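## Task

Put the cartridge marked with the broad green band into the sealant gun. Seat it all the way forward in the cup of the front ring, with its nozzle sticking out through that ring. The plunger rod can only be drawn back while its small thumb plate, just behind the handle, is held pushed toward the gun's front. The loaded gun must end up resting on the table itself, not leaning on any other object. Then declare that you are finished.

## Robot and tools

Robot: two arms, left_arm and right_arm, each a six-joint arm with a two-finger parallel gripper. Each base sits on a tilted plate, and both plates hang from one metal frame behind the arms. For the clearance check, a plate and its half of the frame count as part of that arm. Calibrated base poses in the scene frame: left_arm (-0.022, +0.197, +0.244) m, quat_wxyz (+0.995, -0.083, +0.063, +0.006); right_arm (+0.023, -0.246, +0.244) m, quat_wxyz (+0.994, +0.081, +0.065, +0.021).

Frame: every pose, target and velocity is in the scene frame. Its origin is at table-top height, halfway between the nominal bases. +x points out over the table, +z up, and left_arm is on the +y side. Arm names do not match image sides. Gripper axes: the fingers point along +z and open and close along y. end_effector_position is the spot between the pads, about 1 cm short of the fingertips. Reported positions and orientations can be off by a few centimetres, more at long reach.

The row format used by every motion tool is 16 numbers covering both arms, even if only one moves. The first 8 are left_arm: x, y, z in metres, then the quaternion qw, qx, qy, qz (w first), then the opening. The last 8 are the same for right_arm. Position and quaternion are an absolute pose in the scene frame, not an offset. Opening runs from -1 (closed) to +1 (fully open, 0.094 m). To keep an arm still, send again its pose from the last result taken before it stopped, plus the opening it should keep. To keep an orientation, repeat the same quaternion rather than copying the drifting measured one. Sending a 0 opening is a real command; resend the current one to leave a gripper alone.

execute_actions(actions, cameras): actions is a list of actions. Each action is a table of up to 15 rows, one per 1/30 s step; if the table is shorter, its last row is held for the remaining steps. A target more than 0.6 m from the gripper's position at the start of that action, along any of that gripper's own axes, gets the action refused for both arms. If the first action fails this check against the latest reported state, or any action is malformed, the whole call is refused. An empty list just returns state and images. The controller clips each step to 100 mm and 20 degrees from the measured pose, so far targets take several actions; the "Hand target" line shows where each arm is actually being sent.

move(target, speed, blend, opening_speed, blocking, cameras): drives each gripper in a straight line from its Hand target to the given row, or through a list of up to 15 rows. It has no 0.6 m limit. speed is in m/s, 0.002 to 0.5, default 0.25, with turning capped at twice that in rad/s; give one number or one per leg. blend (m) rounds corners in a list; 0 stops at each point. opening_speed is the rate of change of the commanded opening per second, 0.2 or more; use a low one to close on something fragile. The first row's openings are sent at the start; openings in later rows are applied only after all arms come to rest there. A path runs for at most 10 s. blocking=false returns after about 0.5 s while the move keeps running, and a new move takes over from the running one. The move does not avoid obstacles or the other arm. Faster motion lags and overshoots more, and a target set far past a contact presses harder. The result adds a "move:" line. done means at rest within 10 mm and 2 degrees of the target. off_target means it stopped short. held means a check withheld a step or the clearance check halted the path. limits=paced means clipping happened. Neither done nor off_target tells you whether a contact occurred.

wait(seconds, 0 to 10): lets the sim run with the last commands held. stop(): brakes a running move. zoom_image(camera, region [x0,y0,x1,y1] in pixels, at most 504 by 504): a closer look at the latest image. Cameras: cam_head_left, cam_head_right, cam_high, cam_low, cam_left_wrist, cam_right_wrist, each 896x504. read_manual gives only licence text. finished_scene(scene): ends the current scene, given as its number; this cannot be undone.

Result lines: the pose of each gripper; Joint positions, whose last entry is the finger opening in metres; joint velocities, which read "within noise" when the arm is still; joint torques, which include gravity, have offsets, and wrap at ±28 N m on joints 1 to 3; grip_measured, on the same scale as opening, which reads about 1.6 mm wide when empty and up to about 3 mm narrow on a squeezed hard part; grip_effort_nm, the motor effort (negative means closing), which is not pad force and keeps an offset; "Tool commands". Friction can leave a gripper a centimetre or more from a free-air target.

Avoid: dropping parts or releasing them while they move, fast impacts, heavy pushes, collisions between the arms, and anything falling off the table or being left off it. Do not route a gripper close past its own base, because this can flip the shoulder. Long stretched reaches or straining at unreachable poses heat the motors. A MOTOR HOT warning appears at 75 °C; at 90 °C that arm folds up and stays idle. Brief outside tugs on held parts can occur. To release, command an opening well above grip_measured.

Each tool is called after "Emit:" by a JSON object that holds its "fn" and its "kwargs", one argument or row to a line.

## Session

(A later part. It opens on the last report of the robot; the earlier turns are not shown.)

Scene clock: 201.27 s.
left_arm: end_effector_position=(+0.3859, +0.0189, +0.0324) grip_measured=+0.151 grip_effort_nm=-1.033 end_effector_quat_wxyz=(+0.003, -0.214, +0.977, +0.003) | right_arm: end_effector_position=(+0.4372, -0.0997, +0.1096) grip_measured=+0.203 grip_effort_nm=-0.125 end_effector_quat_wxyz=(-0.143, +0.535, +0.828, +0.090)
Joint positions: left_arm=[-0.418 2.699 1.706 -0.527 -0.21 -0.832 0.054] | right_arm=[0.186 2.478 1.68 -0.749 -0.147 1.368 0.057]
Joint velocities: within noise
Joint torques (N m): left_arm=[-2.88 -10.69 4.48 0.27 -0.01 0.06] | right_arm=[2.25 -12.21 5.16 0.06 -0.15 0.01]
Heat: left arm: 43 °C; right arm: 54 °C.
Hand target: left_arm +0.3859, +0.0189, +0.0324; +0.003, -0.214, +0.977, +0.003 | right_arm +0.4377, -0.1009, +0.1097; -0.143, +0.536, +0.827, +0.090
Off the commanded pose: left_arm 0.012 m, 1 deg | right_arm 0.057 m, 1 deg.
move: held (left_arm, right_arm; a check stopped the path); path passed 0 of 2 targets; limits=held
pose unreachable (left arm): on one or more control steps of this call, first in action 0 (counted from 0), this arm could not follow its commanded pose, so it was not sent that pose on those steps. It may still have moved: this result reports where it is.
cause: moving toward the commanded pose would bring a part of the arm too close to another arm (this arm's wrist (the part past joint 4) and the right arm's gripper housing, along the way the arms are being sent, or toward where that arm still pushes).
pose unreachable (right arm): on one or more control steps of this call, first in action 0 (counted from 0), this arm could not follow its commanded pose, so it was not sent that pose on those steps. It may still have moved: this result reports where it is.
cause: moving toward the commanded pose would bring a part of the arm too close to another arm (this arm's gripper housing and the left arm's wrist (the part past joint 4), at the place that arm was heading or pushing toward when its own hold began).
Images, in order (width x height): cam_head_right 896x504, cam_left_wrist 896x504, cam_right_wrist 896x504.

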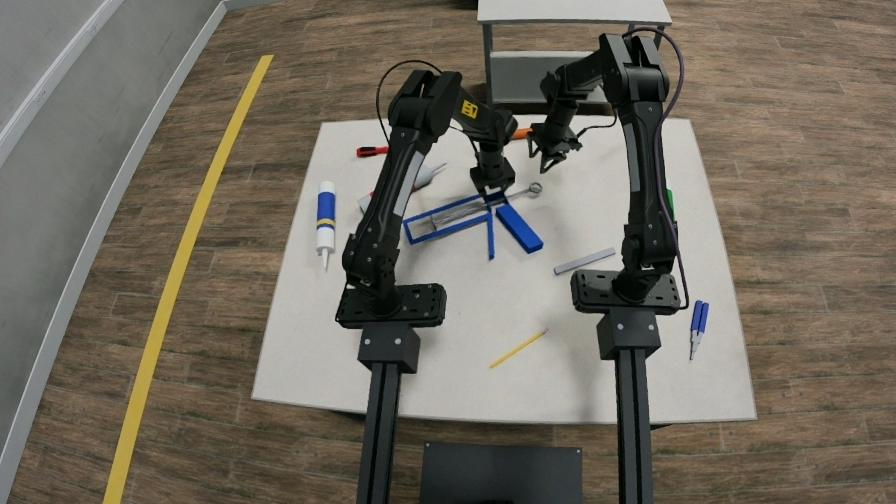

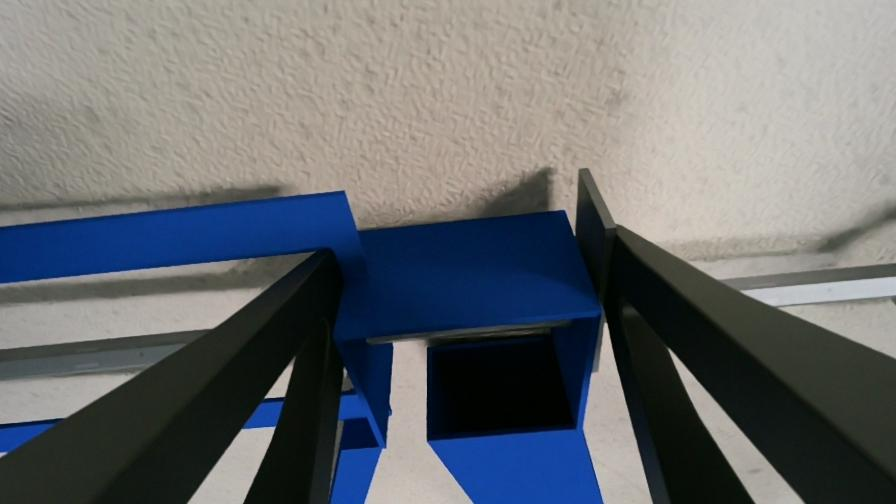

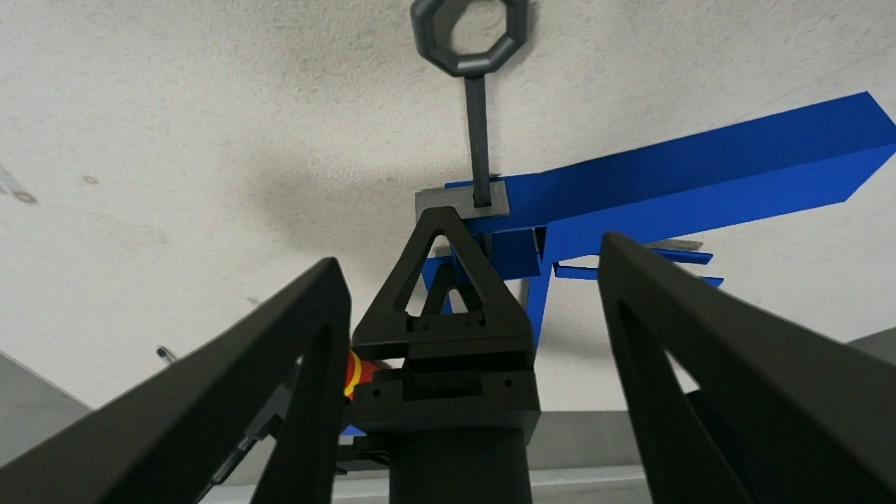

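Emit:
{"fn": "move", "kwargs": {
  "target": [
    [0.383,0.0115,0.0235,0,-0.2105,0.9776,0,0.05,0.450,-0.13,0.09,-0.2868,0.5118,0.7881,0.1863,0.2],
    [0.383,0.0115,0.0235,0,-0.2105,0.9776,0,0.05,0.438,-0.105,0.07,-0.2868,0.5118,0.7881,0.1863,0.2]
  ],
  "speed": 0.1,
  "cameras": ["cam_head_right","cam_right_wrist"]
}}

Scene clock: 211.33 s.
left_arm: end_effector_position=(+0.3859, +0.0189, +0.0324) grip_measured=+0.151 grip_effort_nm=-1.028 end_effector_quat_wxyz=(+0.003, -0.214, +0.977, +0.003) | right_arm: end_effector_position=(+0.4415, -0.1145, +0.0742) grip_measured=+0.203 grip_effort_nm=-0.129 end_effector_quat_wxyz=(-0.279, +0.515, +0.790, +0.182)
Joint positions: left_arm=[-0.418 2.699 1.706 -0.527 -0.21 -0.832 0.054] | right_arm=[0.017 2.709 1.916 -0.908 -0.466 1.164 0.057]
Joint velocities: within noise
Joint torques (N m): left_arm=[-3.79 -8.68 6 0.38 0.05 -0.03] | right_arm=[3.6 -11.59 4.48 -0.13 -0.43 0.09]
Heat: left arm: 45 °C; right arm: 55 °C.
Hand target: left_arm +0.3828, +0.0117, +0.0237; +0.000, -0.211, +0.978, +0.000 | right_arm +0.4378, -0.1051, +0.0702; -0.287, +0.512, +0.788, +0.186
Off the commanded pose: left_arm 0.012 m, 1 deg | right_arm 0.011 m, 1 deg.
move: off_target (left_arm, right_arm)
Images, in order (width x height): cam_head_right 896x504, cam_right_wrist 896x504.

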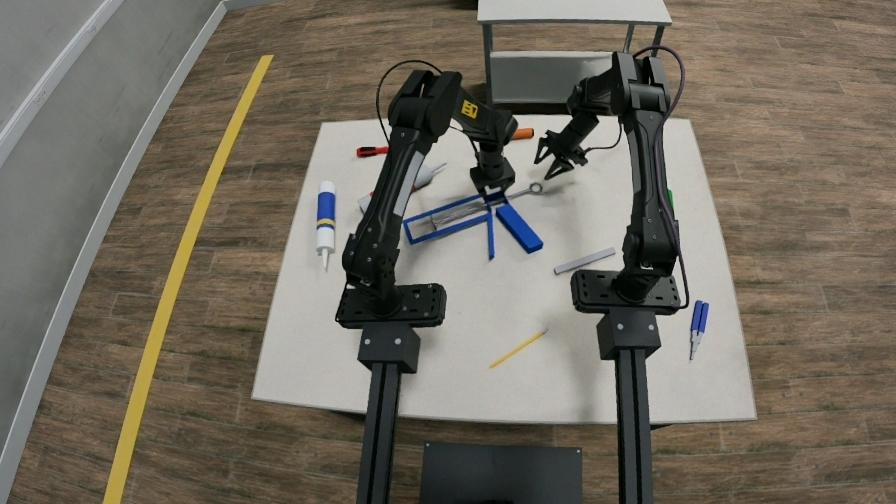

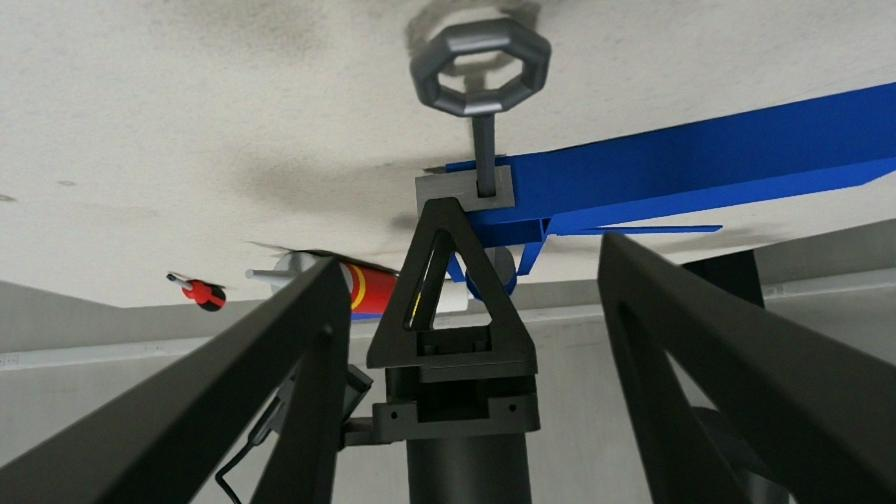

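Emit:
{"fn": "move", "kwargs": {
  "target": [
    [0.383,0.0115,0.0235,0,-0.2105,0.9776,0,0.05,0.426,-0.094,0.043,-0.2868,0.5118,0.7881,0.1863,0.2]
  ],
  "speed": 0.1,
  "cameras": ["cam_head_right","cam_right_wrist"]
}}

Emit:
{"fn": "zoom_image", "kwargs": {
  "camera": "cam_head_right",
  "region": [440, 120, 620, 240]
}}

Scene clock: 224.67 s.
left_arm: end_effector_position=(+0.3859, +0.0189, +0.0324) grip_measured=+0.151 grip_effort_nm=-1.033 end_effector_quat_wxyz=(+0.003, -0.214, +0.977, +0.003) | right_arm: end_effector_position=(+0.4299, -0.1049, +0.0462) grip_measured=+0.203 grip_effort_nm=-0.125 end_effector_quat_wxyz=(-0.280, +0.517, +0.789, +0.181)
Joint positions: left_arm=[-0.418 2.699 1.706 -0.527 -0.21 -0.832 0.054] | right_arm=[0.029 2.757 1.874 -0.811 -0.468 1.182 0.057]
Joint velocities: within noise
Joint torques (N m): left_arm=[-3.85 -8.73 6 0.35 0.05 -0.02] | right_arm=[3.92 -11.48 4.16 -0.15 -0.44 0.07]
Heat: left arm: 44 °C; right arm: 55 °C.
Hand target: left_arm +0.3828, +0.0117, +0.0237; +0.000, -0.211, +0.978, +0.000 | right_arm +0.4258, -0.0941, +0.0433; -0.287, +0.512, +0.788, +0.186
Off the commanded pose: left_arm 0.012 m, 1 deg | right_arm 0.012 m, 1 deg.
move: off_target (left_arm, right_arm)
Images, in order (width x height): cam_head_right 896x504, cam_right_wrist 896x504.

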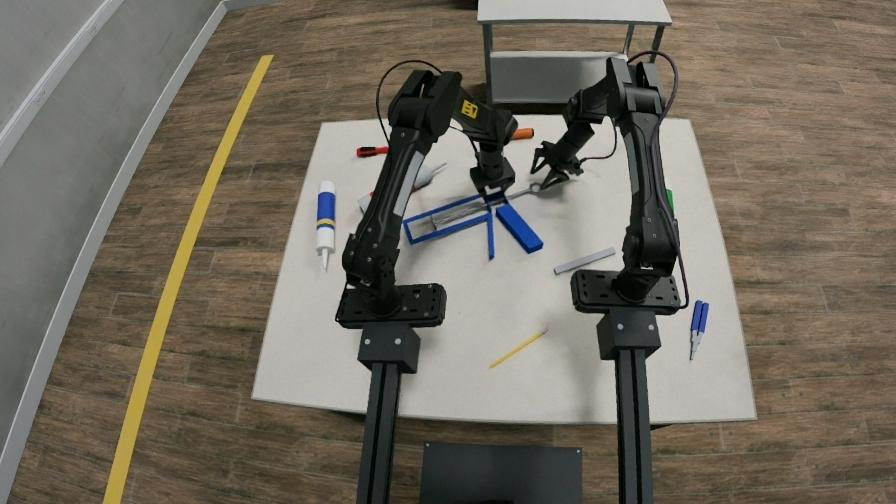

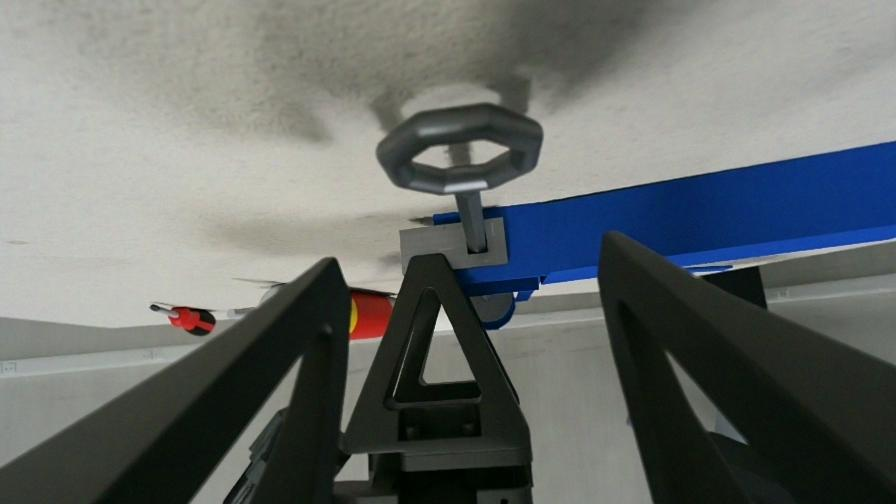

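Scaled by 2.800 from the camera's 896x504 image, which has a finer 1280x720 frame.

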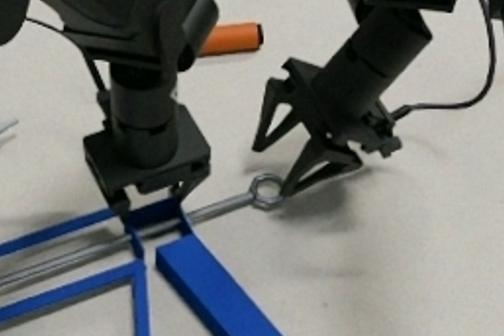

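Emit:
{"fn": "move", "kwargs": {
  "target": [
    [0.383,0.0115,0.0235,0,-0.2105,0.9776,0,0.05,0.420,-0.085,0.026,-0.2868,0.5118,0.7881,0.1863,0.5]
  ],
  "speed": 0.06,
  "cameras": ["cam_head_right","cam_right_wrist"]
}}

Emit:
{"fn": "zoom_image", "kwargs": {
  "camera": "cam_head_right",
  "region": [440, 120, 620, 240]
}}

Scene clock: 235.60 s.
left_arm: end_effector_position=(+0.3859, +0.0189, +0.0324) grip_measured=+0.151 grip_effort_nm=-1.028 end_effector_quat_wxyz=(+0.003, -0.214, +0.977, +0.003) | right_arm: end_effector_position=(+0.4271, -0.0960, +0.0305) grip_measured=+0.497 grip_effort_nm=0.173 end_effector_quat_wxyz=(-0.277, +0.517, +0.789, +0.184)
Joint positions: left_arm=[-0.418 2.699 1.706 -0.527 -0.21 -0.832 0.054] | right_arm=[0.042 2.795 1.874 -0.759 -0.47 1.197 0.07]
Joint velocities: within noise
Joint torques (N m): left_arm=[-3.74 -8.77 6.02 0.35 0.08 -0.02] | right_arm=[3.92 -11.23 3.63 -0.11 -0.45 0.08]
Heat: left arm: 44 °C; right arm: 53 °C.
Hand target: left_arm +0.3828, +0.0117, +0.0237; +0.000, -0.211, +0.978, +0.000 | right_arm +0.4198, -0.0852, +0.0263; -0.287, +0.512, +0.788, +0.186
Off the commanded pose: left_arm 0.012 m, 1 deg | right_arm 0.014 m, 1 deg.
move: off_target (left_arm, right_arm)
Images, in order (width x height): cam_head_right 896x504, cam_right_wrist 896x504.

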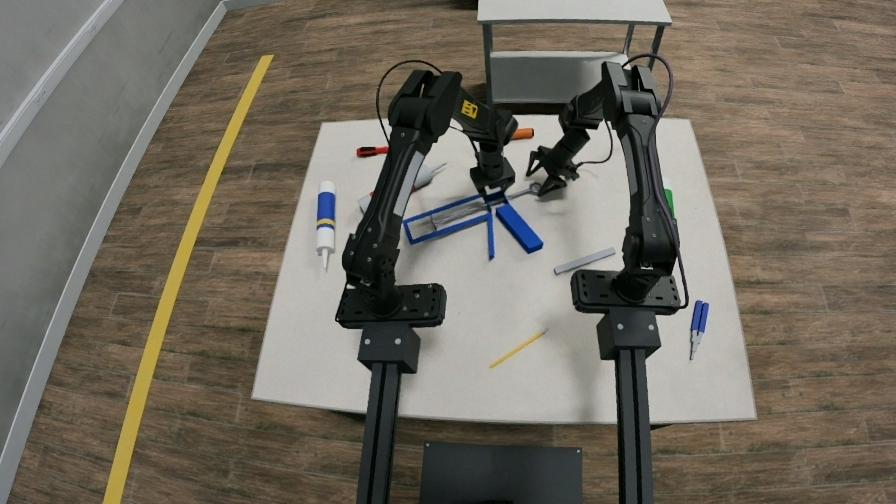

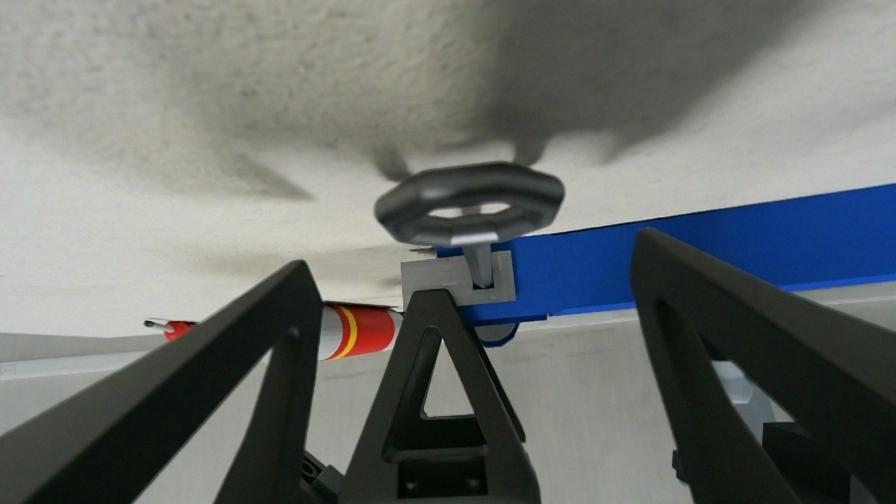

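Scaled by 2.800 from the camera's 896x504 image, which has a finer 1280x720 frame.

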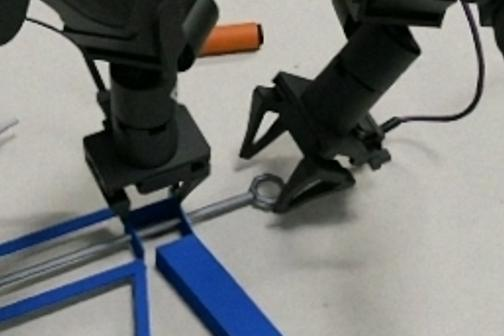

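Emit:
{"fn": "move", "kwargs": {
  "target": [
    [0.383,0.0115,0.0235,0,-0.2105,0.9776,0,0.05,0.416,-0.0795,0.010,-0.2868,0.5118,0.7881,0.1863,0.5]
  ],
  "speed": 0.06,
  "cameras": ["cam_head_right","cam_right_wrist"]
}}

Emit:
{"fn": "zoom_image", "kwargs": {
  "camera": "cam_head_right",
  "region": [440, 120, 620, 240]
}}

Scene clock: 239.73 s.
left_arm: end_effector_position=(+0.3859, +0.0189, +0.0324) grip_measured=+0.151 grip_effort_nm=-1.033 end_effector_quat_wxyz=(+0.003, -0.214, +0.977, +0.003) | right_arm: end_effector_position=(+0.4188, -0.0910, +0.0132) grip_measured=+0.497 grip_effort_nm=0.173 end_effector_quat_wxyz=(-0.281, +0.518, +0.788, +0.181)
Joint positions: left_arm=[-0.418 2.699 1.706 -0.527 -0.21 -0.832 0.054] | right_arm=[0.048 2.838 1.874 -0.723 -0.472 1.205 0.07]
Joint velocities: within noise
Joint torques (N m): left_arm=[-3.77 -8.59 5.96 0.34 0.06 -0.04] | right_arm=[4.15 -11.15 4.45 -0.08 -0.42 0.08]
Heat: left arm: 44 °C; right arm: 53 °C.
Hand target: left_arm +0.3828, +0.0117, +0.0237; +0.000, -0.211, +0.978, +0.000 | right_arm +0.4157, -0.0798, +0.0101; -0.287, +0.512, +0.788, +0.186
Off the commanded pose: left_arm 0.012 m, 1 deg | right_arm 0.012 m, 1 deg.
move: off_target (left_arm, right_arm)
Images, in order (width x height): cam_head_right 896x504, cam_right_wrist 896x504.

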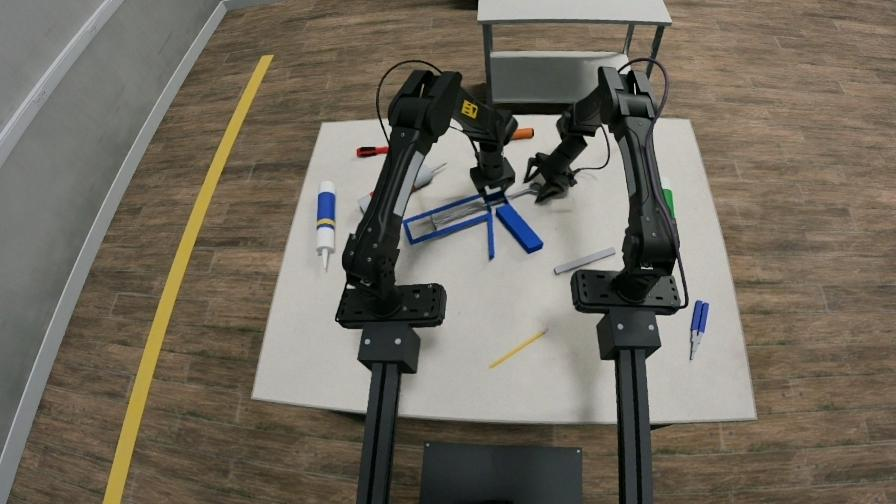

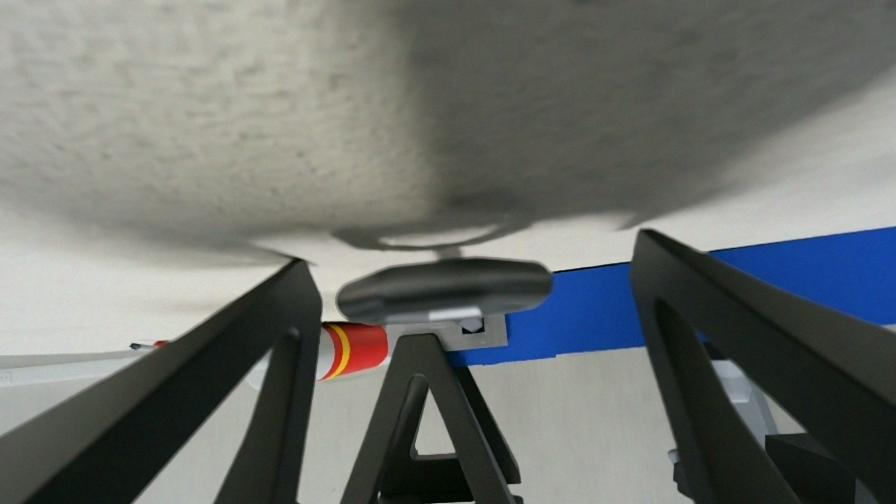

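Scaled by 2.800 from the camera's 896x504 image, which has a finer 1280x720 frame.

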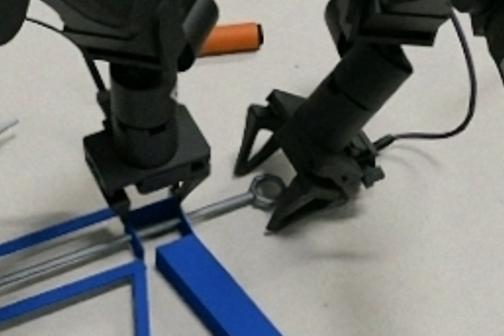

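Emit:
{"fn": "move", "kwargs": {
  "target": [
    [0.383,0.0115,0.0235,0,-0.2105,0.9776,0,0.05,0.420,-0.078,0.009,-0.2868,0.5118,0.7881,0.1863,0.2]
  ],
  "speed": 0.06,
  "opening_speed": 0.5,
  "cameras": ["cam_right_wrist"]
}}

Scene clock: 244.37 s.
left_arm: end_effector_position=(+0.3859, +0.0189, +0.0324) grip_measured=+0.151 grip_effort_nm=-1.023 end_effector_quat_wxyz=(+0.003, -0.214, +0.977, +0.003) | right_arm: end_effector_position=(+0.4237, -0.0886, +0.0127) grip_measured=+0.203 grip_effort_nm=-0.125 end_effector_quat_wxyz=(-0.279, +0.517, +0.787, +0.187)
Joint positions: left_arm=[-0.418 2.699 1.706 -0.527 -0.21 -0.832 0.054] | right_arm=[0.049 2.848 1.894 -0.722 -0.479 1.207 0.057]
Joint velocities: within noise
Joint torques (N m): left_arm=[-3.77 -8.75 5.91 0.35 0.09 -0.03] | right_arm=[4.15 -10.73 5.65 -0.24 -0.35 0.1]
Heat: left arm: 43 °C; right arm: 53 °C.
Hand target: left_arm +0.3828, +0.0117, +0.0237; +0.000, -0.211, +0.978, +0.000 | right_arm +0.4196, -0.0781, +0.0091; -0.287, +0.512, +0.788, +0.186
Off the commanded pose: left_arm 0.012 m, 1 deg | right_arm 0.012 m, 1 deg.
move: off_target (left_arm, right_arm)
Images, in order (width x height): cam_right_wrist 896x504.

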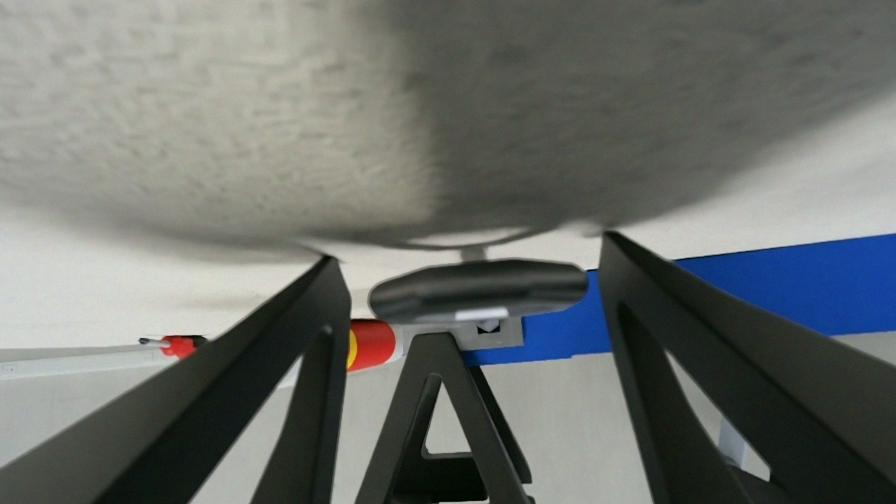

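Emit:
{"fn": "move", "kwargs": {
  "target": [
    [0.383,0.0115,0.0235,0,-0.2105,0.9776,0,0.05,0.420,-0.078,0.009,-0.2868,0.5118,0.7881,0.1863,-0.5]
  ],
  "speed": 0.06,
  "opening_speed": 0.5,
  "cameras": ["cam_right_wrist","cam_left_wrist"]
}}

Scene clock: 248.00 s.
left_arm: end_effector_position=(+0.3859, +0.0189, +0.0324) grip_measured=+0.150 grip_effort_nm=-1.028 end_effector_quat_wxyz=(+0.003, -0.214, +0.977, +0.003) | right_arm: end_effector_position=(+0.4229, -0.0887, +0.0127) grip_measured=-0.256 grip_effort_nm=-1.004 end_effector_quat_wxyz=(-0.281, +0.517, +0.787, +0.186)
Joint positions: left_arm=[-0.418 2.699 1.706 -0.527 -0.21 -0.832 0.054] | right_arm=[0.049 2.848 1.894 -0.725 -0.479 1.207 0.035]
Joint velocities: within noise
Joint torques (N m): left_arm=[-3.69 -8.69 5.97 0.35 0.03 -0.05] | right_arm=[4.21 -10.76 5.59 -0.23 -0.36 0.09]
Heat: left arm: 43 °C; right arm: 53 °C.
Hand target: left_arm +0.3828, +0.0117, +0.0237; +0.000, -0.211, +0.978, +0.000 | right_arm +0.4197, -0.0781, +0.0092; -0.287, +0.512, +0.788, +0.186
Off the commanded pose: left_arm 0.012 m, 1 deg | right_arm 0.012 m, 1 deg.
move: off_target (left_arm, right_arm)
Images, in order (width x height): cam_left_wrist 896x504, cam_right_wrist 896x504.

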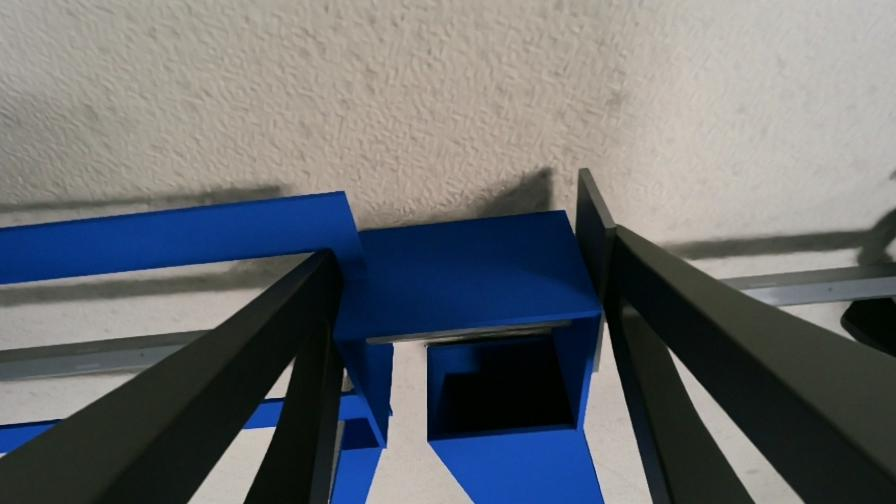

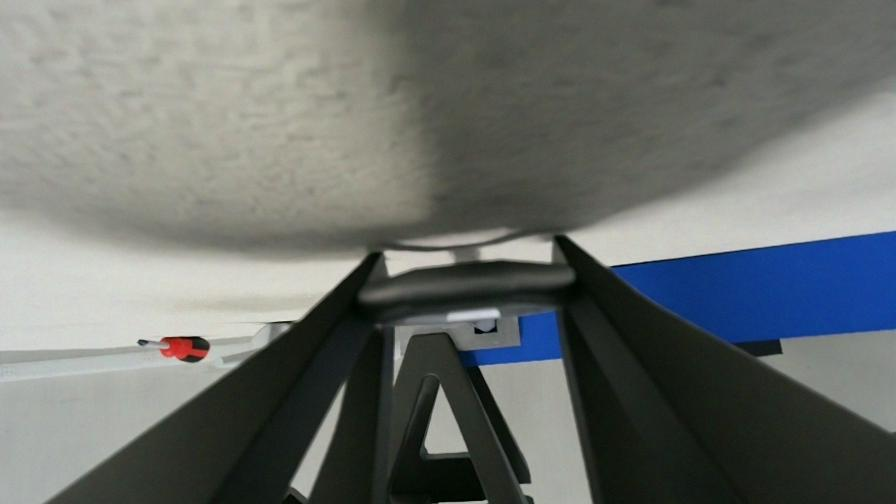

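Emit:
{"fn": "move", "kwargs": {
  "target": [
    [0.383,0.0115,0.0235,0,-0.2105,0.9776,0,0.05,0.4345,-0.125,0.010,-0.2868,0.5118,0.7881,0.1863,-0.6]
  ],
  "speed": 0.05,
  "cameras": ["cam_right_wrist","cam_left_wrist","cam_head_right"]
}}

Emit:
{"fn": "zoom_image", "kwargs": {
  "camera": "cam_head_right",
  "region": [400, 120, 620, 260]
}}

Scene clock: 251.97 s.
left_arm: end_effector_position=(+0.3879, +0.0137, +0.0338) grip_measured=+0.149 grip_effort_nm=-1.028 end_effector_quat_wxyz=(+0.007, -0.216, +0.976, -0.002) | right_arm: end_effector_position=(+0.4318, -0.1089, +0.0151) grip_measured=-0.257 grip_effort_nm=-1.009 end_effector_quat_wxyz=(-0.291, +0.506, +0.788, +0.197)
Joint positions: left_arm=[-0.426 2.699 1.71 -0.518 -0.207 -0.842 0.054] | right_arm=[-0.004 2.881 1.988 -0.83 -0.501 1.119 0.035]
Joint velocities: within noise
Joint torques (N m): left_arm=[-3.03 -8.7 5.7 0.3 0.03 0.1] | right_arm=[0.09 -11.71 6.34 -0.58 -0.03 -0.16]
Heat: left arm: 43 °C; right arm: 54 °C.
Hand target: left_arm +0.3826, +0.0117, +0.0237; +0.000, -0.210, +0.978, +0.000 | right_arm +0.4341, -0.1248, +0.0102; -0.286, +0.512, +0.788, +0.187
Off the commanded pose: left_arm 0.012 m, 1 deg | right_arm 0.017 m, 1 deg.
move: off_target (left_arm, right_arm)
Images, in order (width x height): cam_head_right 896x504, cam_left_wrist 896x504, cam_right_wrist 896x504.

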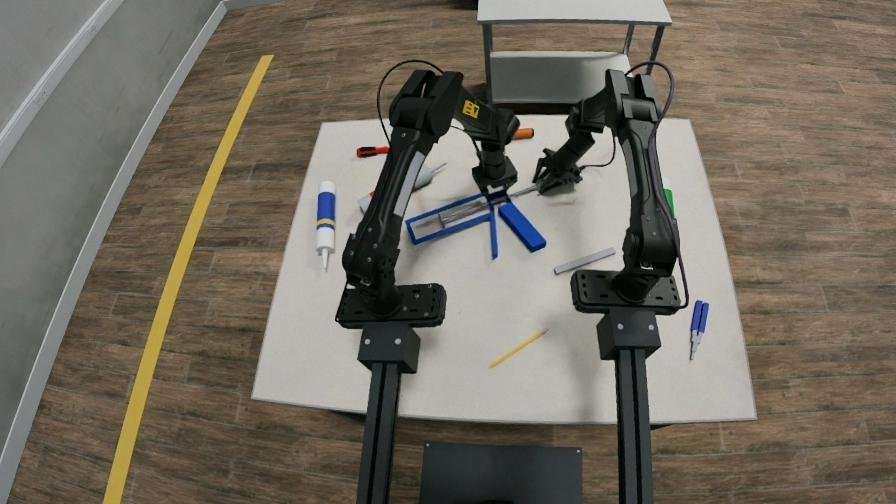

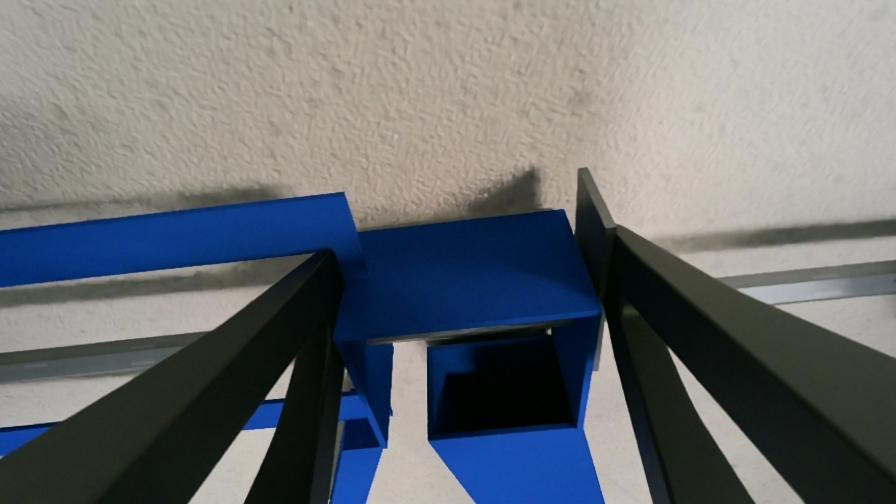

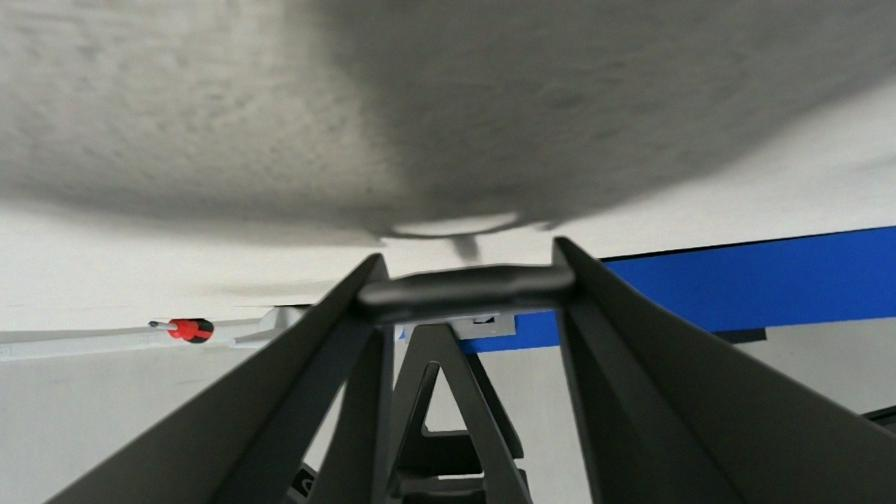

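Scaled by 2.291 from the camera's 896x504 image, which has a finer 1280x720 frame.

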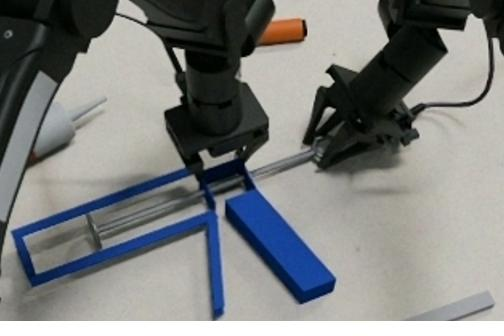

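Emit:
{"fn": "move", "kwargs": {
  "target": [
    [0.383,0.0115,0.0235,0,-0.2105,0.9776,0,0.05,0.459,-0.180,0.010,-0.2868,0.5118,0.7881,0.1863,-0.6]
  ],
  "speed": 0.05,
  "cameras": ["cam_right_wrist","cam_left_wrist","cam_head_right"]
}}

Emit:
{"fn": "zoom_image", "kwargs": {
  "camera": "cam_head_right",
  "region": [400, 120, 620, 260]
}}

Scene clock: 255.87 s.
left_arm: end_effector_position=(+0.3900, +0.0120, +0.0350) grip_measured=+0.149 grip_effort_nm=-1.028 end_effector_quat_wxyz=(+0.009, -0.218, +0.976, -0.005) | right_arm: end_effector_position=(+0.4560, -0.1594, +0.0166) grip_measured=-0.257 grip_effort_nm=-1.009 end_effector_quat_wxyz=(-0.297, +0.504, +0.787, +0.198)
Joint positions: left_arm=[-0.427 2.699 1.716 -0.518 -0.206 -0.845 0.054] | right_arm=[-0.109 2.988 2.275 -1.076 -0.489 0.995 0.035]
Joint velocities: within noise
Joint torques (N m): left_arm=[-3.08 -8.79 5.08 0.31 0.03 0.11] | right_arm=[-0.5 -12.18 7.41 -0.62 0.06 -0.12]
Heat: left arm: 43 °C; right arm: 54 °C.
Hand target: left_arm +0.3827, +0.0117, +0.0238; +0.000, -0.211, +0.978, +0.000 | right_arm +0.4584, -0.1798, +0.0103; -0.286, +0.512, +0.788, +0.187
Off the commanded pose: left_arm 0.013 m, 1 deg | right_arm 0.022 m, 2 deg.
move: off_target (left_arm, right_arm)
Images, in order (width x height): cam_head_right 896x504, cam_left_wrist 896x504, cam_right_wrist 896x504.

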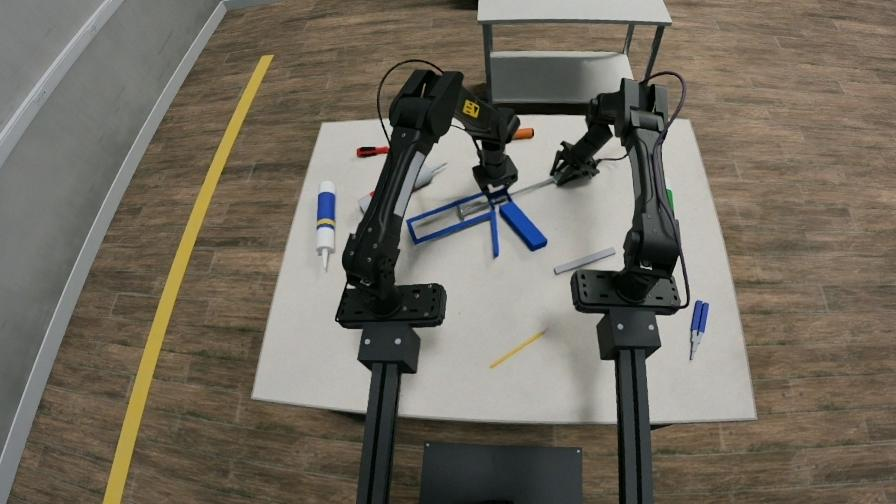

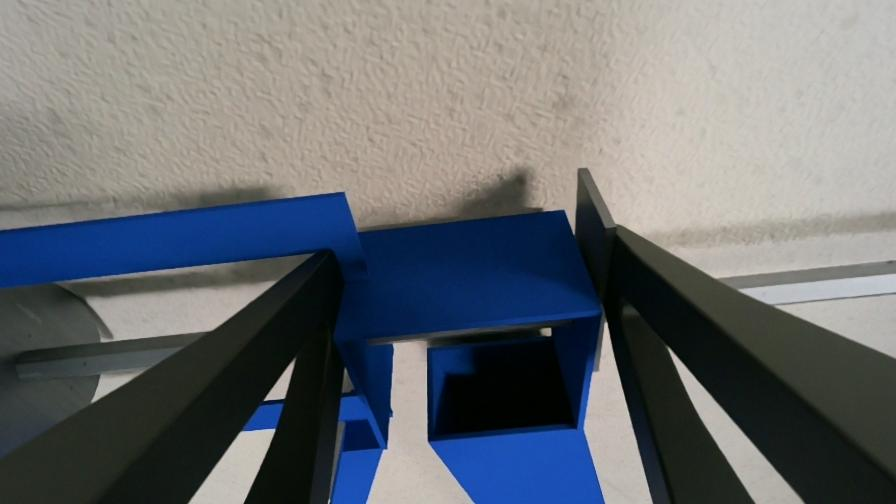

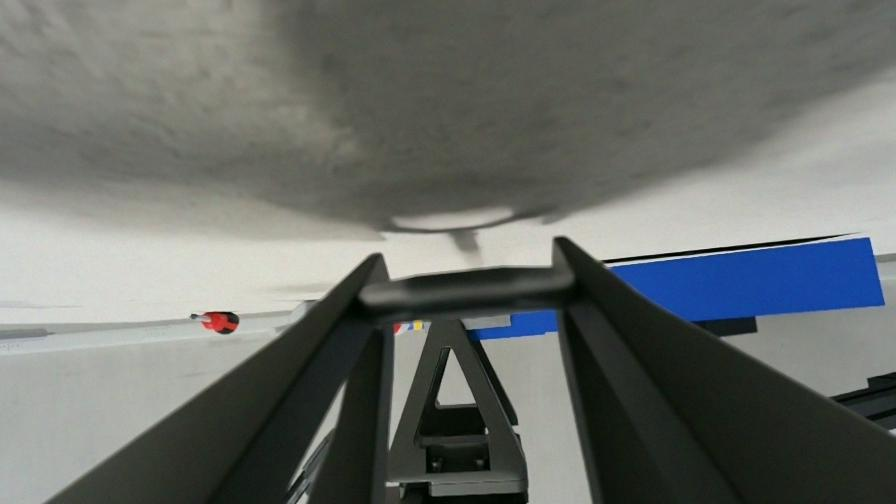

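Scaled by 2.291 from the camera's 896x504 image, which has a finer 1280x720 frame.

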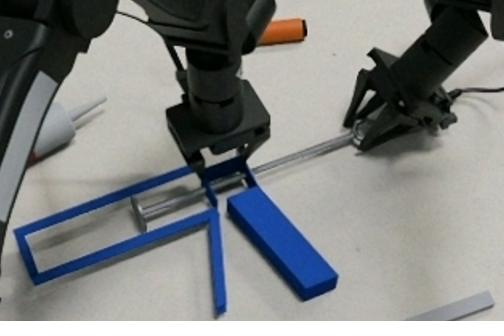

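Emit:
{"fn": "move", "kwargs": {
  "target": [
    [0.383,0.0115,0.0235,0,-0.2105,0.9776,0,0.05,0.4755,-0.2165,0.010,-0.2868,0.5118,0.7881,0.1863,-0.6]
  ],
  "speed": 0.05,
  "cameras": ["cam_left_wrist","cam_head_right"]
}}

Emit:
{"fn": "zoom_image", "kwargs": {
  "camera": "cam_head_right",
  "region": [400, 120, 620, 260]
}}

Scene clock: 264.43 s.
left_arm: end_effector_position=(+0.3908, +0.0116, +0.0353) grip_measured=+0.149 grip_effort_nm=-1.033 end_effector_quat_wxyz=(+0.010, -0.219, +0.976, -0.006) | right_arm: end_effector_position=(+0.4727, -0.1943, +0.0167) grip_measured=-0.257 grip_effort_nm=-1.009 end_effector_quat_wxyz=(-0.295, +0.504, +0.788, +0.197)
Joint positions: left_arm=[-0.427 2.699 1.718 -0.518 -0.205 -0.848 0.054] | right_arm=[-0.173 3.132 2.612 -1.3 -0.472 0.925 0.035]
Joint velocities: within noise
Joint torques (N m): left_arm=[-2.93 -8.75 5.03 0.3 0.04 0.17] | right_arm=[-0.76 -12.62 7.88 -0.63 0.07 -0.11]
Heat: left arm: 43 °C; right arm: 55 °C.
Hand target: left_arm +0.3826, +0.0117, +0.0238; +0.000, -0.211, +0.978, +0.000 | right_arm +0.4747, -0.2162, +0.0105; -0.282, +0.514, +0.788, +0.188
Off the commanded pose: left_arm 0.014 m, 2 deg | right_arm 0.023 m, 2 deg.
joint sent to its limit (right arm) — joint 2 (shoulder), upper limit. The joint targets still meet the commanded pose.
move: off_target (left_arm, right_arm)
Images, in order (width x height): cam_head_right 896x504, cam_left_wrist 896x504.

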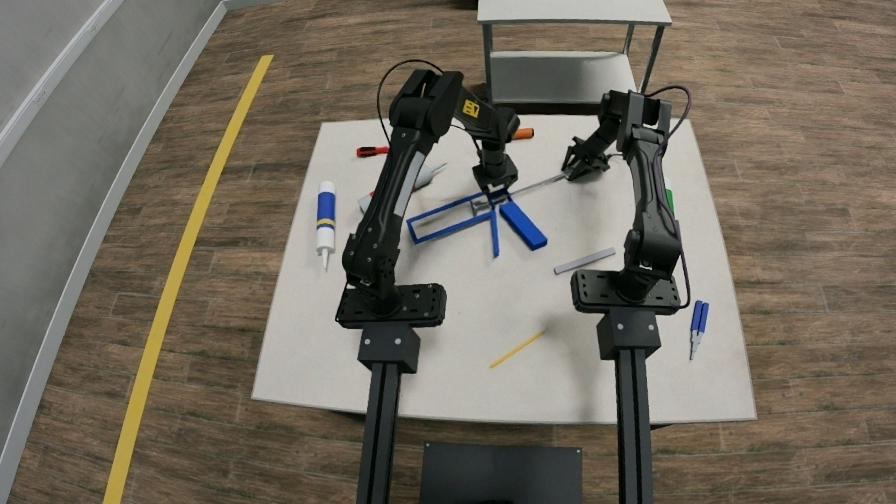

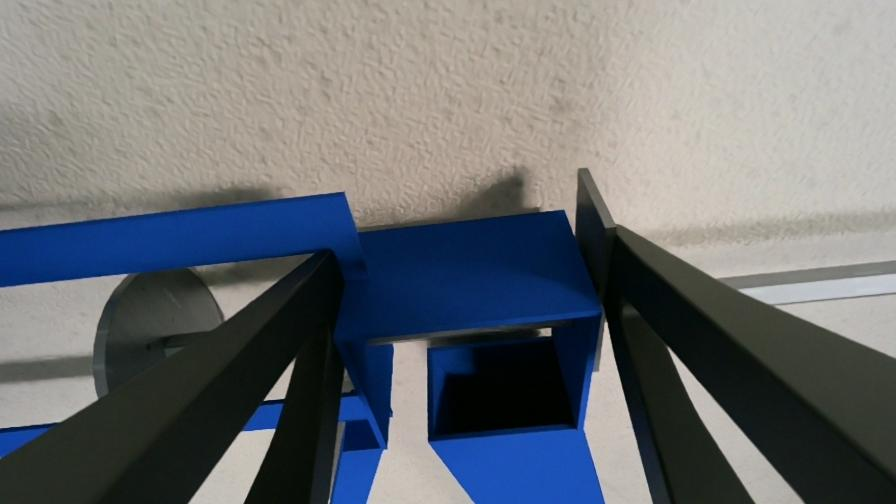

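Scaled by 2.291 from the camera's 896x504 image, which has a finer 1280x720 frame.

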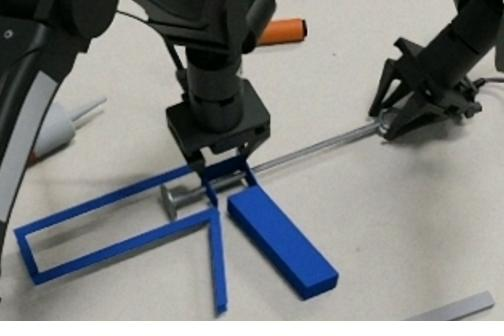

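Emit:
{"fn": "move", "kwargs": {
  "target": [
    [0.383,0.0115,0.0235,0,-0.2105,0.9776,0,0.05,0.4727,-0.2050,0.012,-0.2868,0.5118,0.7881,0.1863,0.2]
  ],
  "speed": 0.05,
  "opening_speed": 0.6,
  "cameras": ["cam_left_wrist"]
}}

Emit:
{"fn": "move", "kwargs": {
  "target": [
    [0.383,0.0115,0.0235,0,-0.2105,0.9776,0,0.05,0.485,-0.235,0.07,-0.2868,0.5118,0.7881,0.1863,0.2],
    [0.383,0.0115,0.0235,0,-0.2105,0.9776,0,0.05,0.485,-0.230,0.09,-0.1456,0.5363,0.8260,0.0945,0.2]
  ],
  "speed": 0.12,
  "cameras": ["cam_left_wrist","cam_right_wrist","cam_head_right"]
}}

Scene clock: 277.20 s.
left_arm: end_effector_position=(+0.3902, +0.0127, +0.0352) grip_measured=+0.149 grip_effort_nm=-1.028 end_effector_quat_wxyz=(+0.010, -0.218, +0.976, -0.003) | right_arm: end_effector_position=(+0.4724, -0.1989, +0.0154) grip_measured=+0.197 grip_effort_nm=0.173 end_effector_quat_wxyz=(-0.294, +0.507, +0.787, +0.194)
Joint positions: left_arm=[-0.427 2.699 1.717 -0.521 -0.209 -0.847 0.054] | right_arm=[-0.181 3.132 2.612 -1.3 -0.465 0.926 0.056]
Joint velocities: within noise
Joint torques (N m): left_arm=[-2.88 -8.69 5.07 0.33 0.05 0.17] | right_arm=[1.63 -13.7 4.93 -0.49 -0.05 0.07]
Heat: left arm: 44 °C; right arm: 53 °C.
Hand target: left_arm +0.3827, +0.0117, +0.0238; +0.000, -0.211, +0.978, +0.000 | right_arm +0.4727, -0.2050, +0.0121; -0.287, +0.512, +0.788, +0.186
Off the commanded pose: left_arm 0.014 m, 1 deg | right_arm 0.007 m, 1 deg.
move: off_target (left_arm)
Images, in order (width x height): cam_left_wrist 896x504.

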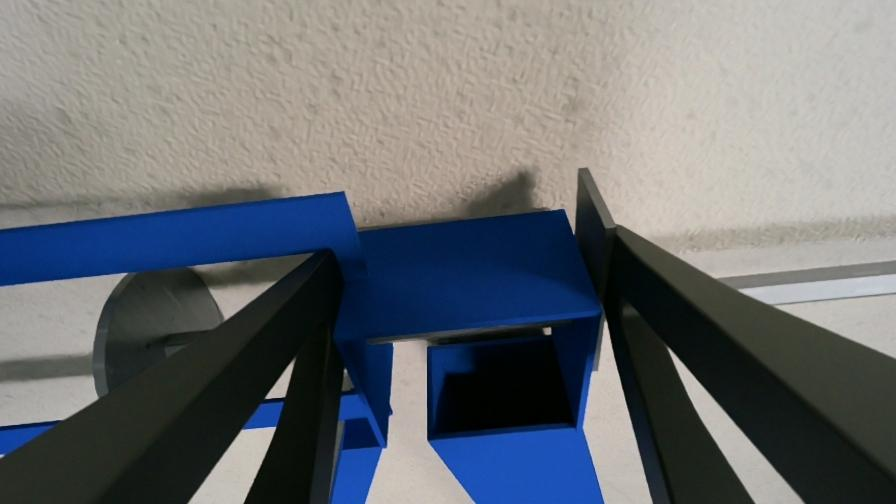

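Scene clock: 280.03 s.
left_arm: end_effector_position=(+0.3899, +0.0126, +0.0353) grip_measured=+0.149 grip_effort_nm=-1.028 end_effector_quat_wxyz=(+0.009, -0.215, +0.977, -0.003) | right_arm: end_effector_position=(+0.4703, -0.2308, +0.0720) grip_measured=+0.197 grip_effort_nm=0.168 end_effector_quat_wxyz=(-0.173, +0.538, +0.820, +0.086)
Joint positions: left_arm=[-0.427 2.699 1.718 -0.523 -0.208 -0.841 0.054] | right_arm=[-0.125 2.669 2.003 -0.982 -0.169 1.065 0.056]
Joint velocities: within noise
Joint torques (N m): left_arm=[-3 -8.64 5.11 0.32 0.06 0.09] | right_arm=[3.47 -17.43 4.49 -0.07 -0.04 0.11]
Heat: left arm: 44 °C; right arm: 55 °C.
Hand target: left_arm +0.3826, +0.0117, +0.0238; +0.000, -0.210, +0.978, +0.000 | right_arm +0.4847, -0.2299, +0.0901; -0.146, +0.536, +0.826, +0.095
Off the commanded pose: left_arm 0.014 m, 1 deg | right_arm 0.023 m, 3 deg.
move: off_target (left_arm, right_arm)
Images, in order (width x height): cam_head_right 896x504, cam_left_wrist 896x504, cam_right_wrist 896x504.

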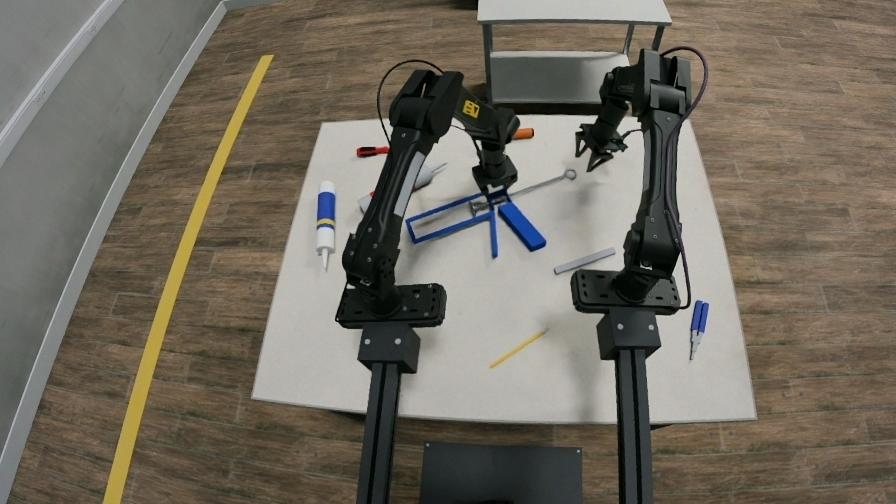

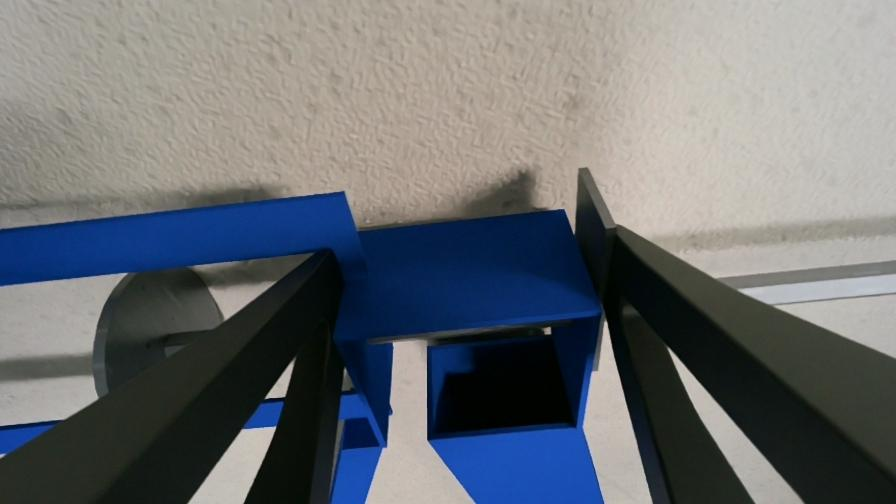

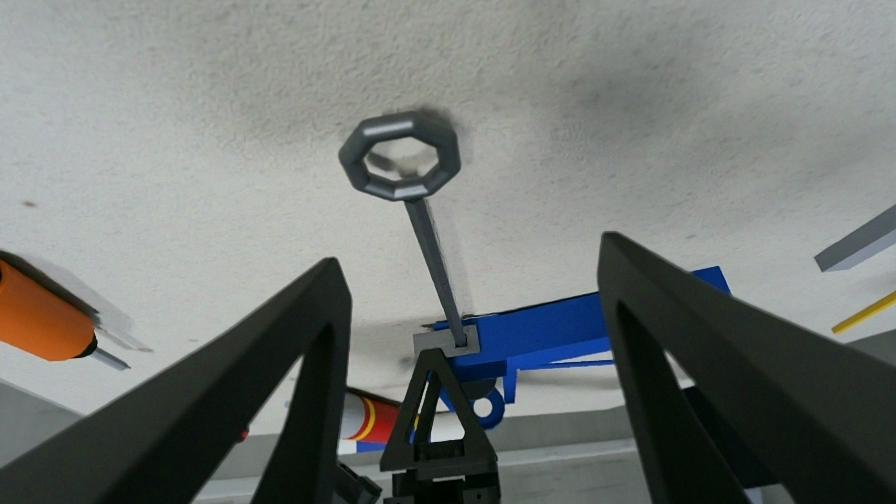

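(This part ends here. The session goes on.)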